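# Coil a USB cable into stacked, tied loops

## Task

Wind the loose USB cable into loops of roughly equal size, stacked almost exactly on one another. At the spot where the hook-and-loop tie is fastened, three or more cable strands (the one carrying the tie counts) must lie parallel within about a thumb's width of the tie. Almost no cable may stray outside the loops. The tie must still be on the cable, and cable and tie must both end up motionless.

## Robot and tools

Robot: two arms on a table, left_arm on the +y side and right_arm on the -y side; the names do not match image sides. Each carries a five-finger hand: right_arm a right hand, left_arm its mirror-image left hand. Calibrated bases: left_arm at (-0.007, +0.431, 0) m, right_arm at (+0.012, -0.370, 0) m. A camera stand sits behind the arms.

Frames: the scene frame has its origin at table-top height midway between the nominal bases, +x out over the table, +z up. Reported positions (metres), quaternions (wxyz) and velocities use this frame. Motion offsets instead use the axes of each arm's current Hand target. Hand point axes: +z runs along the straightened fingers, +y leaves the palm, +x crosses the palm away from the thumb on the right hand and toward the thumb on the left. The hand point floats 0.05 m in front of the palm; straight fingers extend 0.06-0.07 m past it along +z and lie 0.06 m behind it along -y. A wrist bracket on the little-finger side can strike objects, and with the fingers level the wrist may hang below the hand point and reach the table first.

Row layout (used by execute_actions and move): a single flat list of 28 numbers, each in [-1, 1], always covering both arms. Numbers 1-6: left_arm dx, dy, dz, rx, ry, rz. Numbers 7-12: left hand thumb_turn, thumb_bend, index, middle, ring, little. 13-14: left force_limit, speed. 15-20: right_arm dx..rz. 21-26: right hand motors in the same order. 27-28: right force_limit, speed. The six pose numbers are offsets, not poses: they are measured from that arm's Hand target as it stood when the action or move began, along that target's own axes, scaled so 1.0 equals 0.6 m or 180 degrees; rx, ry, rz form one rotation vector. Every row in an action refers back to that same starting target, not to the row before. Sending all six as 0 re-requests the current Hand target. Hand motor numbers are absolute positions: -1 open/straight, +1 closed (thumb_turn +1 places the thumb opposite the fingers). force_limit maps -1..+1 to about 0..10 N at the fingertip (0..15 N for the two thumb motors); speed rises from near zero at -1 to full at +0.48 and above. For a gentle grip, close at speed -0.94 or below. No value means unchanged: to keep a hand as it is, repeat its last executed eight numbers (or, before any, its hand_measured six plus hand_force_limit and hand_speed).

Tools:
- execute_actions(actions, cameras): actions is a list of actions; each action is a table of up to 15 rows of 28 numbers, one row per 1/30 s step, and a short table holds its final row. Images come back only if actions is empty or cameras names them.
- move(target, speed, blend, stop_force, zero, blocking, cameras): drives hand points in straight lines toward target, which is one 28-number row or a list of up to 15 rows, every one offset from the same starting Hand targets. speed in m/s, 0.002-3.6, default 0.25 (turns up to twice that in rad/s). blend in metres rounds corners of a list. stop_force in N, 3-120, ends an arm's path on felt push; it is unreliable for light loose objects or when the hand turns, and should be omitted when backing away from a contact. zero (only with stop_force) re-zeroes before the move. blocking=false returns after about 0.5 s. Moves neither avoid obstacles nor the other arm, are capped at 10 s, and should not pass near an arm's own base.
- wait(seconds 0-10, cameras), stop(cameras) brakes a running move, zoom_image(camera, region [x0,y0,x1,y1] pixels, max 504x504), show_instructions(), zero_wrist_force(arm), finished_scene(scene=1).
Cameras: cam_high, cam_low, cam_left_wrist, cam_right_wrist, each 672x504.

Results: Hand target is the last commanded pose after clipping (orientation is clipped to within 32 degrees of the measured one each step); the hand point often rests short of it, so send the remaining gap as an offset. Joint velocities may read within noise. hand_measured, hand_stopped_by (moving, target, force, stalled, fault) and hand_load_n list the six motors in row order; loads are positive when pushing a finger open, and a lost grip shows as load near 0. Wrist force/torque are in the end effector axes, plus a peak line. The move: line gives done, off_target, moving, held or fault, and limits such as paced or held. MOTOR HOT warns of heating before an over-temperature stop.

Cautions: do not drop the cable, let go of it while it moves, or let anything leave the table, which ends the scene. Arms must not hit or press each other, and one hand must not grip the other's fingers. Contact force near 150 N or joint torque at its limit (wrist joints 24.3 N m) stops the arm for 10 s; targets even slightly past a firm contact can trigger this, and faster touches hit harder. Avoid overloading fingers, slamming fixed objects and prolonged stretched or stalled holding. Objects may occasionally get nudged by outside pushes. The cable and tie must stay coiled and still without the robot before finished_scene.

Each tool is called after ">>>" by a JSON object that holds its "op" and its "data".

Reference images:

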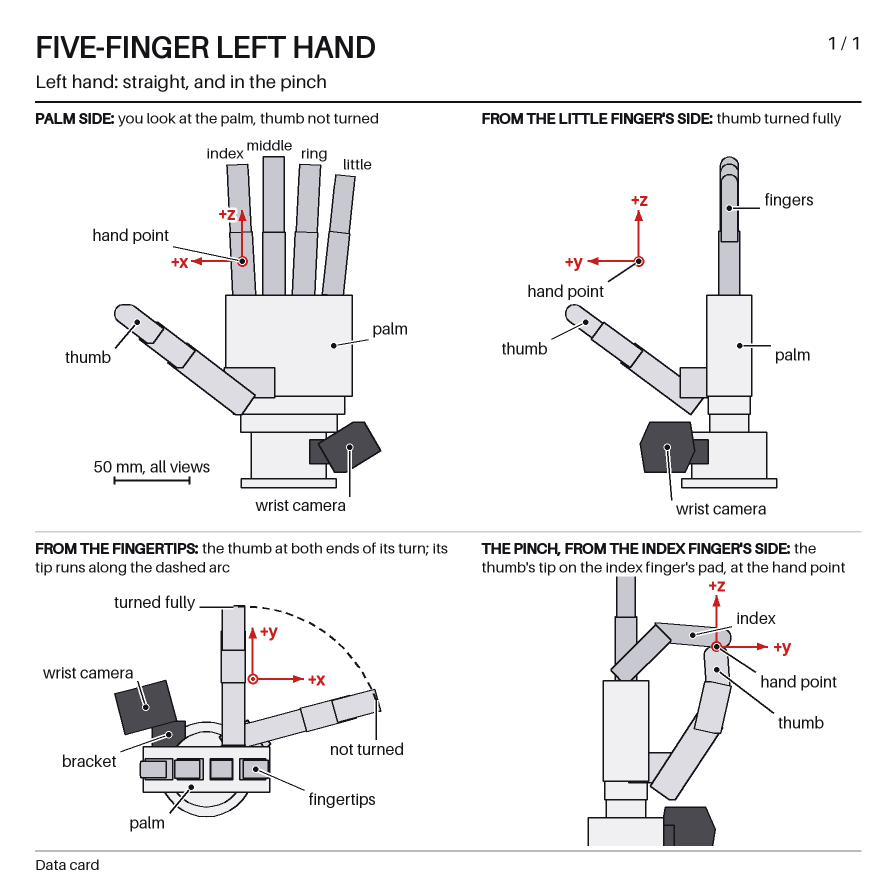

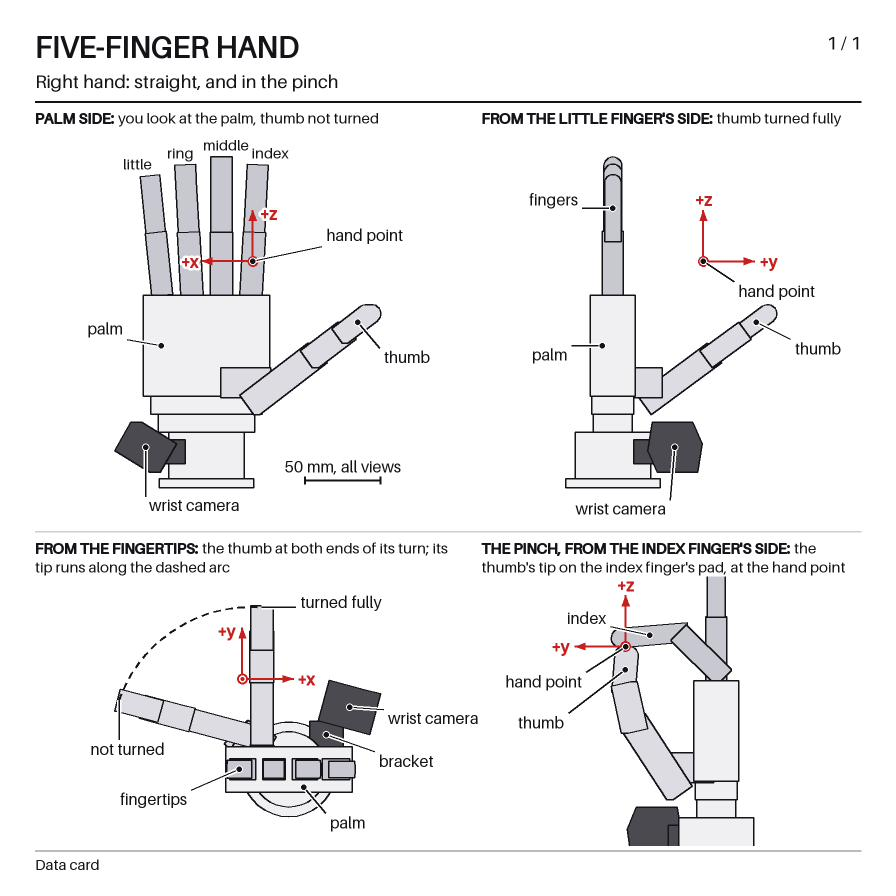

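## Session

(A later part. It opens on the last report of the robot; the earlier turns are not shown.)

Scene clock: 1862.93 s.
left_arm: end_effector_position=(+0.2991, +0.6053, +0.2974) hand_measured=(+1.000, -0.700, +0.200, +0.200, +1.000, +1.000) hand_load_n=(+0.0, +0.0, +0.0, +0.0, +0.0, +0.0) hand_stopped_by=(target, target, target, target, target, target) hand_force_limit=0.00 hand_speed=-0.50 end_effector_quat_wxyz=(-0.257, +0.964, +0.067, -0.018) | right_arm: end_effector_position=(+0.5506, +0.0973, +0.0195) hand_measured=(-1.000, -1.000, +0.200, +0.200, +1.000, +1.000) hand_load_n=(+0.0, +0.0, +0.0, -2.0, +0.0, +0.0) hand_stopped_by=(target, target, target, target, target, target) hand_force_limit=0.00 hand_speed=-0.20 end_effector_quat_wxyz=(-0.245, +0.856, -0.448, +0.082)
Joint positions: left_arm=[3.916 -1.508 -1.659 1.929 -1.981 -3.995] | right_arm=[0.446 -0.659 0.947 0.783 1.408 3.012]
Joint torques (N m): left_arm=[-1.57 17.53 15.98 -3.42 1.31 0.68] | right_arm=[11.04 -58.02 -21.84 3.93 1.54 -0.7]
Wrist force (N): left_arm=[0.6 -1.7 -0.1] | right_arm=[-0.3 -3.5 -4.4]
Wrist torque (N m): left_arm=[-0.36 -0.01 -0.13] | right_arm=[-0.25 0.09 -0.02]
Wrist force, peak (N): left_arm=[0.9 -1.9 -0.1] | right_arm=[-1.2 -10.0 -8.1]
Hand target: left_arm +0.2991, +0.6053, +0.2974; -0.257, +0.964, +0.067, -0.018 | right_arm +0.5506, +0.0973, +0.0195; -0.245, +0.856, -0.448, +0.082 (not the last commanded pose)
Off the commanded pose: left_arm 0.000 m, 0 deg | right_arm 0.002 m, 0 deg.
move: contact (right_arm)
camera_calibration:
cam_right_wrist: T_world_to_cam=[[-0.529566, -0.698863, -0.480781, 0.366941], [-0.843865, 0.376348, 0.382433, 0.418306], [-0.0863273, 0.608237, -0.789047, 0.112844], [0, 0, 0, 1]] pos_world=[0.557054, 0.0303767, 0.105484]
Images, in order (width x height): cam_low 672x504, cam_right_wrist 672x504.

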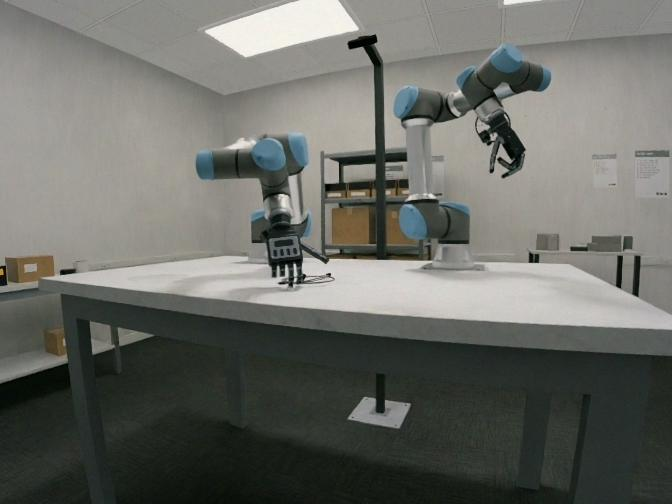

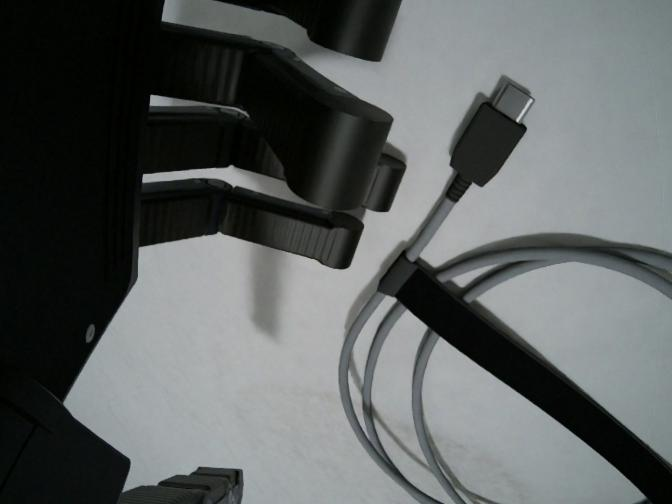

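>>> {"op": "move", "data": {"target": [[0,0,0,0,0,0,1,-0.7,0.2,0.2,1,1,0,-0.5,-0.0002,-0.001,-0.0017,0,0,0,-1,-1,0.2,0.2,1,1,0,-0.2],[0,0,0,0,0,0,1,-0.7,0.2,0.2,1,1,0,-0.5,-0.0047,0.0278,-0.0177,0,0,0,-1,-1,0.2,0.2,1,1,0,-0.2]], "speed": 0.02, "cameras": ["cam_low","cam_right_wrist"]}}

>>> {"op": "zoom_image", "data": {"camera": "cam_low", "region": [270, 240, 340, 300]}}

Scene clock: 1869.83 s.
left_arm: end_effector_position=(+0.2991, +0.6053, +0.2974) hand_measured=(+1.000, -0.700, +0.200, +0.200, +1.000, +1.000) hand_load_n=(+0.0, +0.0, +0.0, +0.0, +0.0, +0.0) hand_stopped_by=(target, target, target, target, target, target) hand_force_limit=0.00 hand_speed=-0.50 end_effector_quat_wxyz=(-0.257, +0.964, +0.067, -0.018) | right_arm: end_effector_position=(+0.5331, +0.0879, +0.0207) hand_measured=(-1.000, -1.000, +0.200, +0.200, +1.000, +1.000) hand_load_n=(+0.0, +0.0, +0.0, +0.0, +0.5, +0.0) hand_stopped_by=(target, target, target, target, target, target) hand_force_limit=0.00 hand_speed=-0.20 end_effector_quat_wxyz=(-0.245, +0.856, -0.448, +0.082)
Joint positions: left_arm=[3.916 -1.508 -1.659 1.929 -1.981 -3.995] | right_arm=[0.444 -0.713 1.046 0.739 1.408 3.01]
Joint torques (N m): left_arm=[-1.05 17.02 15.76 -3.39 1.34 0.81] | right_arm=[-13.31 -58.56 -7.13 -0.8 -1.86 -1.44]
Wrist force (N): left_arm=[0.8 -1.8 -0.2] | right_arm=[0.2 -0.4 -2.5]
Wrist torque (N m): left_arm=[-0.37 -0.03 -0.12] | right_arm=[-0.11 0.07 0.23]
Wrist force, peak (N): left_arm=[0.7 -2.0 -0.2] | right_arm=[-0.2 -4.3 -4.8]
Hand target: left_arm +0.2991, +0.6053, +0.2974; -0.257, +0.964, +0.067, -0.018 | right_arm +0.5331, +0.0879, +0.0207; -0.245, +0.856, -0.448, +0.082
Off the commanded pose: left_arm 0.000 m, 0 deg | right_arm 0.000 m, 0 deg.
move: done
camera_calibration:
cam_right_wrist: T_world_to_cam=[[-0.529566, -0.698863, -0.480781, 0.351681], [-0.843865, 0.376348, 0.382433, 0.406617], [-0.0863273, 0.608237, -0.789047, 0.117998], [0, 0, 0, 1]] pos_world=[0.539554, 0.0209767, 0.106684]
Images, in order (width x height): cam_low 672x504, cam_right_wrist 672x504.

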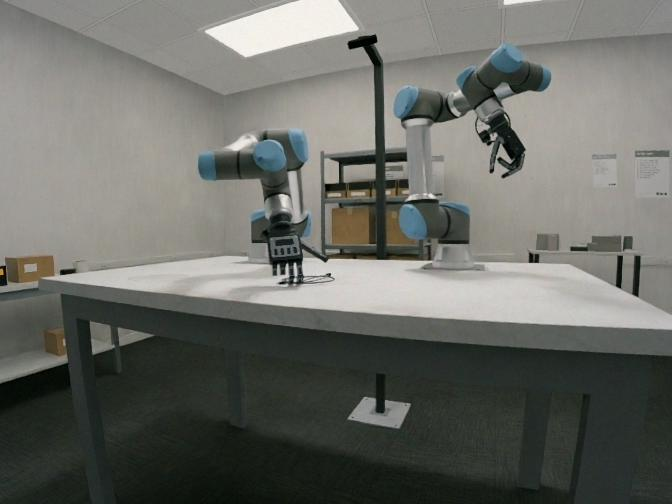

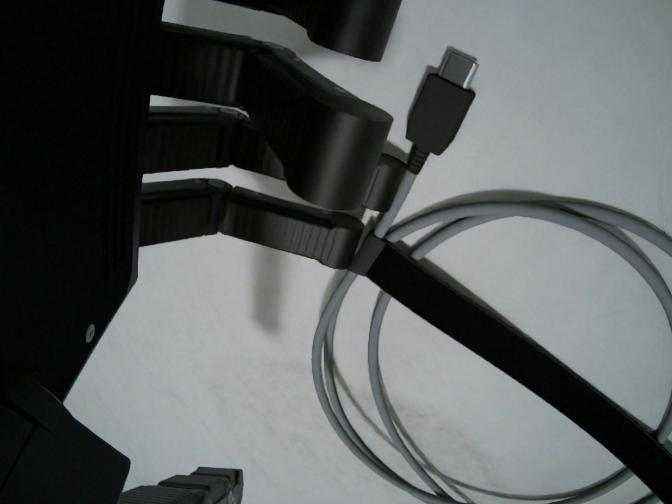

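Scaled by 7.200 from the camera's 672x504 image, which has a finer 960x720 frame.

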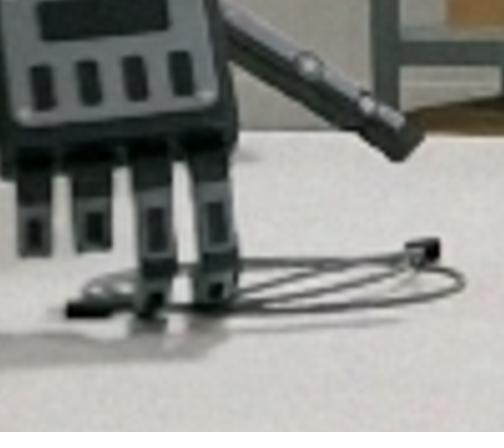

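>>> {"op": "move", "data": {"target": [0,0,0,0,0,0,1,-0.7,0.2,0.2,1,1,0,-0.5,-0.0011,0.0072,-0.004,0,0,0,-1,-1,0.2,0.2,1,1,0,-0.2], "speed": 0.02, "cameras": ["cam_right_wrist"]}}

Scene clock: 1872.63 s.
left_arm: end_effector_position=(+0.2991, +0.6053, +0.2974) hand_measured=(+1.000, -0.700, +0.200, +0.200, +1.000, +1.000) hand_load_n=(+0.0, +0.0, +0.0, +0.0, +0.0, +0.0) hand_stopped_by=(target, target, target, target, target, target) hand_force_limit=0.00 hand_speed=-0.50 end_effector_quat_wxyz=(-0.257, +0.964, +0.067, -0.018) | right_arm: end_effector_position=(+0.5287, +0.0855, +0.0207) hand_measured=(-1.000, -1.000, +0.200, +0.200, +1.000, +1.000) hand_load_n=(+0.0, +0.0, +0.0, -0.5, +0.0, +0.0) hand_stopped_by=(target, target, target, target, target, target) hand_force_limit=0.00 hand_speed=-0.20 end_effector_quat_wxyz=(-0.245, +0.856, -0.448, +0.082)
Joint positions: left_arm=[3.916 -1.508 -1.659 1.929 -1.981 -3.995] | right_arm=[0.443 -0.726 1.07 0.728 1.407 3.01]
Joint torques (N m): left_arm=[-1.46 18.38 15.49 -3.35 1.29 0.78] | right_arm=[-13.47 -57.16 -5.6 -0.42 -1.74 -1.45]
Wrist force (N): left_arm=[0.7 -1.7 -0.2] | right_arm=[0.2 -3.1 -2.8]
Wrist torque (N m): left_arm=[-0.35 -0.02 -0.13] | right_arm=[-0.23 0.03 0.20]
Wrist force, peak (N): left_arm=[0.7 -1.9 -0.3] | right_arm=[0.2 -3.1 -2.8]
Hand target: left_arm +0.2991, +0.6053, +0.2974; -0.257, +0.964, +0.067, -0.018 | right_arm +0.5287, +0.0855, +0.0207; -0.245, +0.856, -0.448, +0.082
Off the commanded pose: left_arm 0.000 m, 0 deg | right_arm 0.000 m, 0 deg.
move: done
camera_calibration:
cam_right_wrist: T_world_to_cam=[[-0.529566, -0.698863, -0.480781, 0.347743], [-0.843865, 0.376348, 0.382433, 0.403769], [-0.0863273, 0.608237, -0.789047, 0.119017], [0, 0, 0, 1]] pos_world=[0.535154, 0.0186767, 0.106684]
Images, in order (width x height): cam_right_wrist 672x504.

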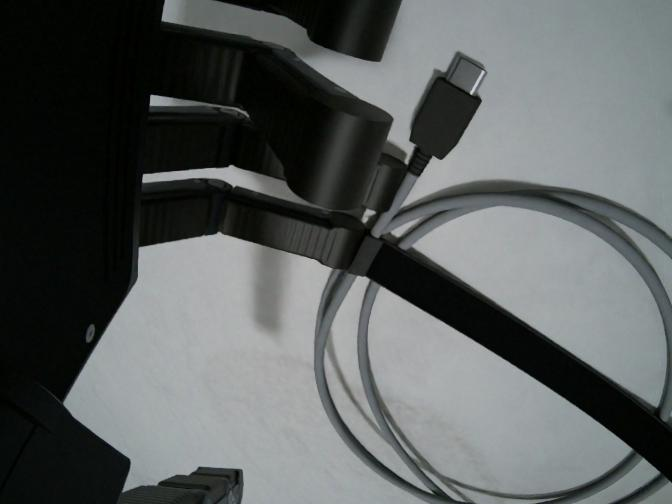

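>>> {"op": "move", "data": {"target": [0,0,0,0,0,0,1,-0.7,0.2,0.2,1,1,0,-0.5,-0.003,0,0,0.0108,0.0686,0.1203,-1,-1,0.2,0.2,1,1,0,-0.2], "speed": 0.05, "cameras": ["cam_low","cam_right_wrist"]}}

>>> {"op": "zoom_image", "data": {"camera": "cam_low", "region": [270, 240, 340, 300]}}

Scene clock: 1885.33 s.
left_arm: end_effector_position=(+0.2991, +0.6053, +0.2974) hand_measured=(+1.000, -0.700, +0.200, +0.200, +1.000, +1.000) hand_load_n=(+0.0, +0.0, +0.0, +0.0, +0.0, +0.0) hand_stopped_by=(target, target, target, target, target, target) hand_force_limit=0.00 hand_speed=-0.50 end_effector_quat_wxyz=(-0.257, +0.964, +0.067, -0.018) | right_arm: end_effector_position=(+0.5276, +0.0869, +0.0209) hand_measured=(-1.000, -1.000, +0.200, +0.200, +1.000, +1.000) hand_load_n=(+0.0, +0.0, +0.0, +0.0, +0.0, +0.0) hand_stopped_by=(target, target, target, target, target, target) hand_force_limit=0.00 hand_speed=-0.20 end_effector_quat_wxyz=(-0.221, +0.739, -0.622, +0.133)
Joint positions: left_arm=[3.916 -1.508 -1.659 1.929 -1.981 -3.995] | right_arm=[0.5 -0.761 1.131 0.685 1.651 3.44]
Joint torques (N m): left_arm=[-1.18 18.41 15.73 -3.3 1.35 0.84] | right_arm=[14.54 -54.64 -6.2 3.78 1.58 1.38]
Wrist force (N): left_arm=[0.6 -1.6 -0.2] | right_arm=[0.1 -0.8 -2.1]
Wrist torque (N m): left_arm=[-0.34 0.00 -0.14] | right_arm=[-0.19 0.09 0.04]
Wrist force, peak (N): left_arm=[0.6 -2.0 -0.1] | right_arm=[-0.1 -3.4 -3.1]
Hand target: left_arm +0.2991, +0.6053, +0.2974; -0.257, +0.964, +0.067, -0.018 | right_arm +0.5276, +0.0869, +0.0208; -0.221, +0.739, -0.622, +0.133
Off the commanded pose: left_arm 0.000 m, 0 deg | right_arm 0.000 m, 0 deg.
move: done
camera_calibration:
cam_right_wrist: T_world_to_cam=[[-0.775338, -0.409945, -0.480413, 0.452748], [-0.605807, 0.697727, 0.382328, 0.248745], [0.178464, 0.587471, -0.789322, -0.019664], [0, 0, 0, 1]] pos_world=[0.505233, 0.0235978, 0.106883]
Images, in order (width x height): cam_low 672x504, cam_right_wrist 672x504.

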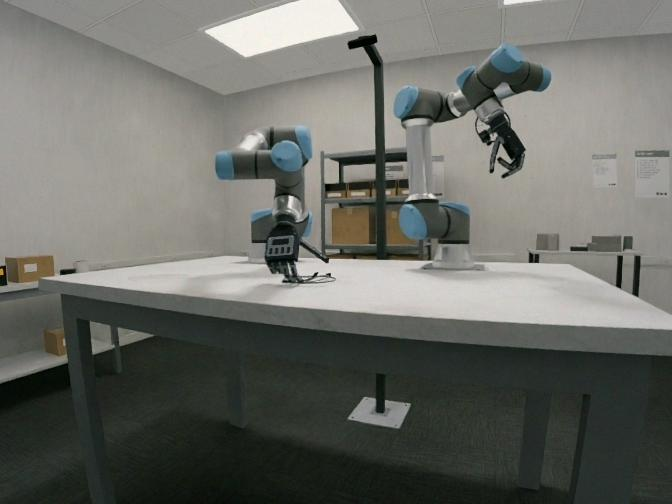

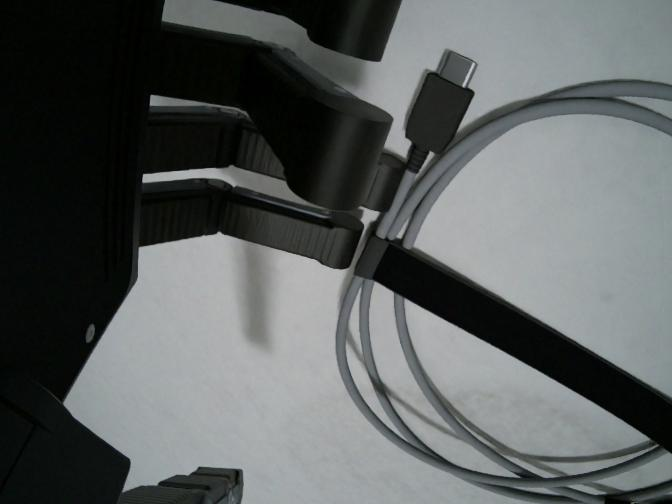

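Scaled by 7.200 from the camera's 672x504 image, which has a finer 960x720 frame.

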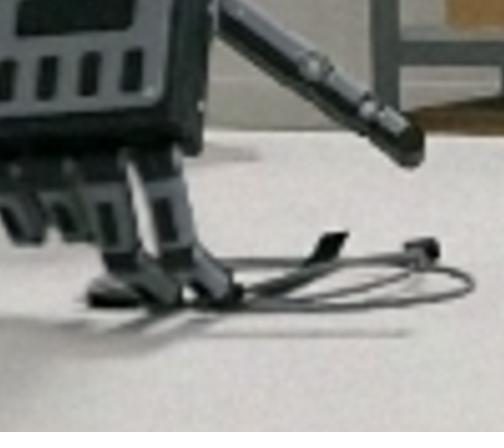

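>>> {"op": "move", "data": {"target": [[0,0,0,0,0,0,1,-0.7,0.2,0.2,1,1,0,-0.5,0.001,-0.0269,0.0113,0,0,0,-1,-1,0.2,0.2,1,1,0,-0.2],[0,0,0,0,0,0,1,-0.7,0.2,0.2,1,1,0,-0.5,-0.012,-0.1092,-0.133,0,0,0,-1,-1,0.2,0.2,1,1,0,-0.2],[0,0,0,0,0,0,1,-0.7,0.2,0.2,1,1,0,-0.5,0.3718,-0.067,-0.3798,0,0,0,-1,-1,0.2,0.2,1,1,0,-0.2]], "speed": [0.03, 0.1, 0.25], "cameras": ["cam_high","cam_low","cam_right_wrist"]}}

>>> {"op": "zoom_image", "data": {"camera": "cam_low", "region": [270, 240, 340, 300]}}

>>> {"op": "zoom_image", "data": {"camera": "cam_high", "region": [350, 230, 430, 310]}}

Scene clock: 1892.17 s.
left_arm: end_effector_position=(+0.2991, +0.6053, +0.2974) hand_measured=(+1.000, -0.700, +0.200, +0.200, +1.000, +1.000) hand_load_n=(+0.0, +0.0, +0.0, +0.0, +0.0, +0.0) hand_stopped_by=(target, target, target, target, target, target) hand_force_limit=0.00 hand_speed=-0.50 end_effector_quat_wxyz=(-0.257, +0.964, +0.067, -0.018) | right_arm: end_effector_position=(+0.4969, -0.1628, +0.2206) hand_measured=(-1.000, -1.000, +0.200, +0.200, +1.000, +1.000) hand_load_n=(+0.0, +0.0, +0.0, +0.5, +0.0, +0.0) hand_stopped_by=(target, target, target, target, target, target) hand_force_limit=0.00 hand_speed=-0.20 end_effector_quat_wxyz=(-0.221, +0.739, -0.622, +0.133)
Joint positions: left_arm=[3.916 -1.508 -1.659 1.929 -1.981 -3.995] | right_arm=[0.036 -1.268 1.41 0.926 1.422 3.035]
Joint torques (N m): left_arm=[-1.43 17.47 15.2 -3.51 1.27 0.8] | right_arm=[-13.06 -41.95 -8.19 3.71 -1.8 -1.45]
Wrist force (N): left_arm=[0.8 -1.7 -0.3] | right_arm=[0.1 0.2 -2.2]
Wrist torque (N m): left_arm=[-0.36 -0.03 -0.12] | right_arm=[-0.09 0.05 0.25]
Wrist force, peak (N): left_arm=[0.8 -1.9 -0.2] | right_arm=[0.1 -0.1 -2.8]
Hand target: left_arm +0.2991, +0.6053, +0.2974; -0.257, +0.964, +0.067, -0.018 | right_arm +0.4969, -0.1630, +0.2206; -0.221, +0.739, -0.622, +0.133
Off the commanded pose: left_arm 0.000 m, 0 deg | right_arm 0.000 m, 0 deg.
move: done
camera_calibration:
cam_right_wrist: T_world_to_cam=[[-0.775514, -0.409693, -0.480344, 0.422641], [-0.605526, 0.697989, 0.382294, 0.327955], [0.178651, 0.587335, -0.78938, 0.290032], [0, 0, 0, 1]] pos_world=[0.474534, -0.226102, 0.306583]
Images, in order (width x height): cam_high 672x504, cam_low 672x504, cam_right_wrist 672x504.

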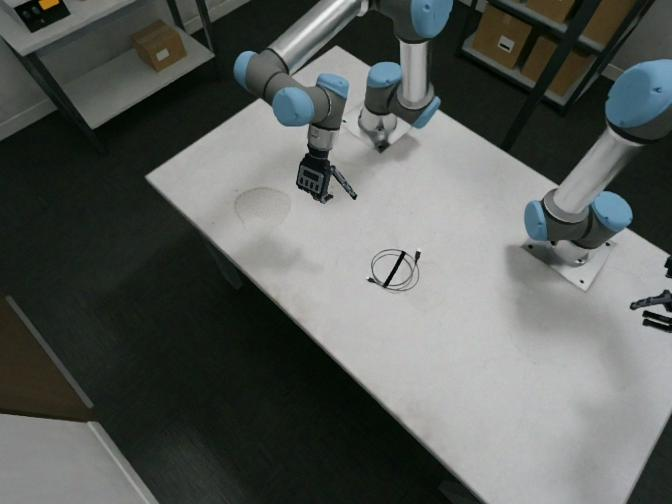

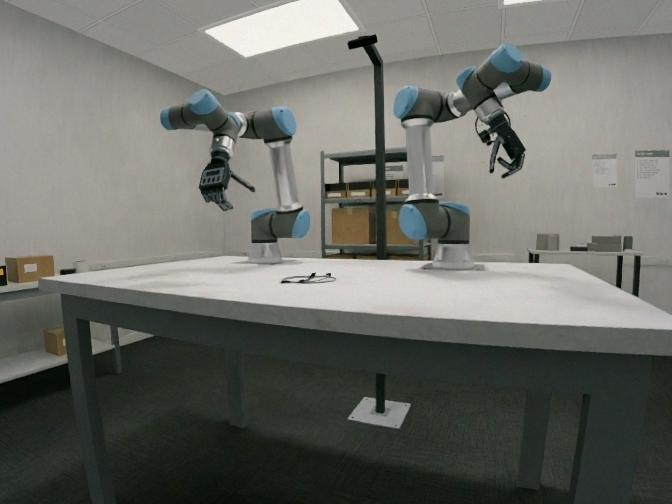

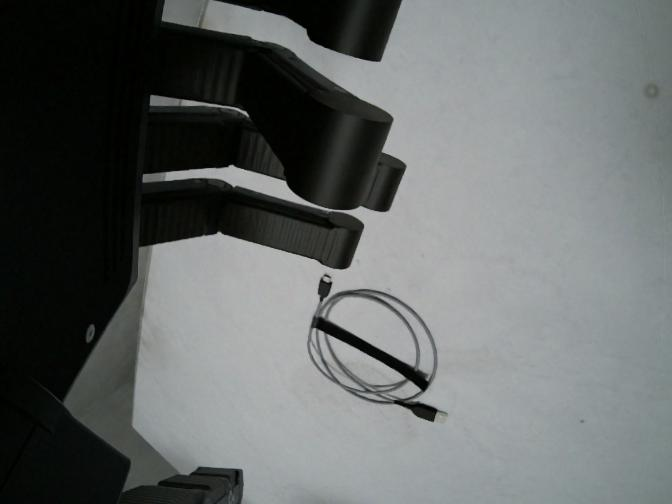

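Scaled by 7.200 from the camera's 672x504 image, which has a finer 960x720 frame.

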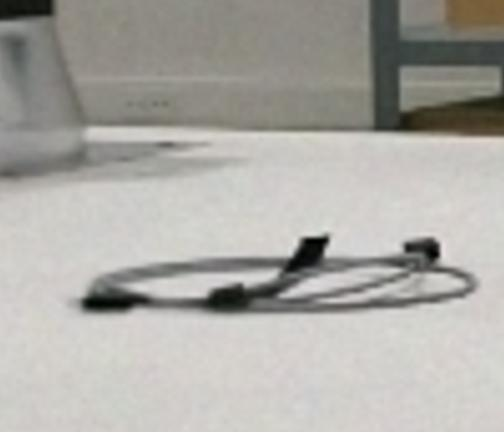

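Scaled by 6.300 from the camera's 672x504 image, which has a finer 960x720 frame.

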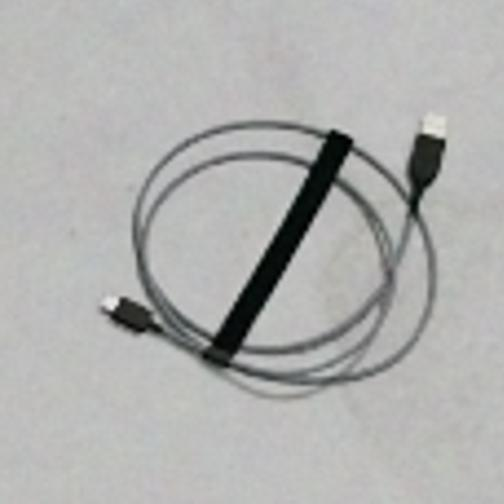

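>>> {"op": "finished_scene", "data": {}}

The scene is finished: the task was done.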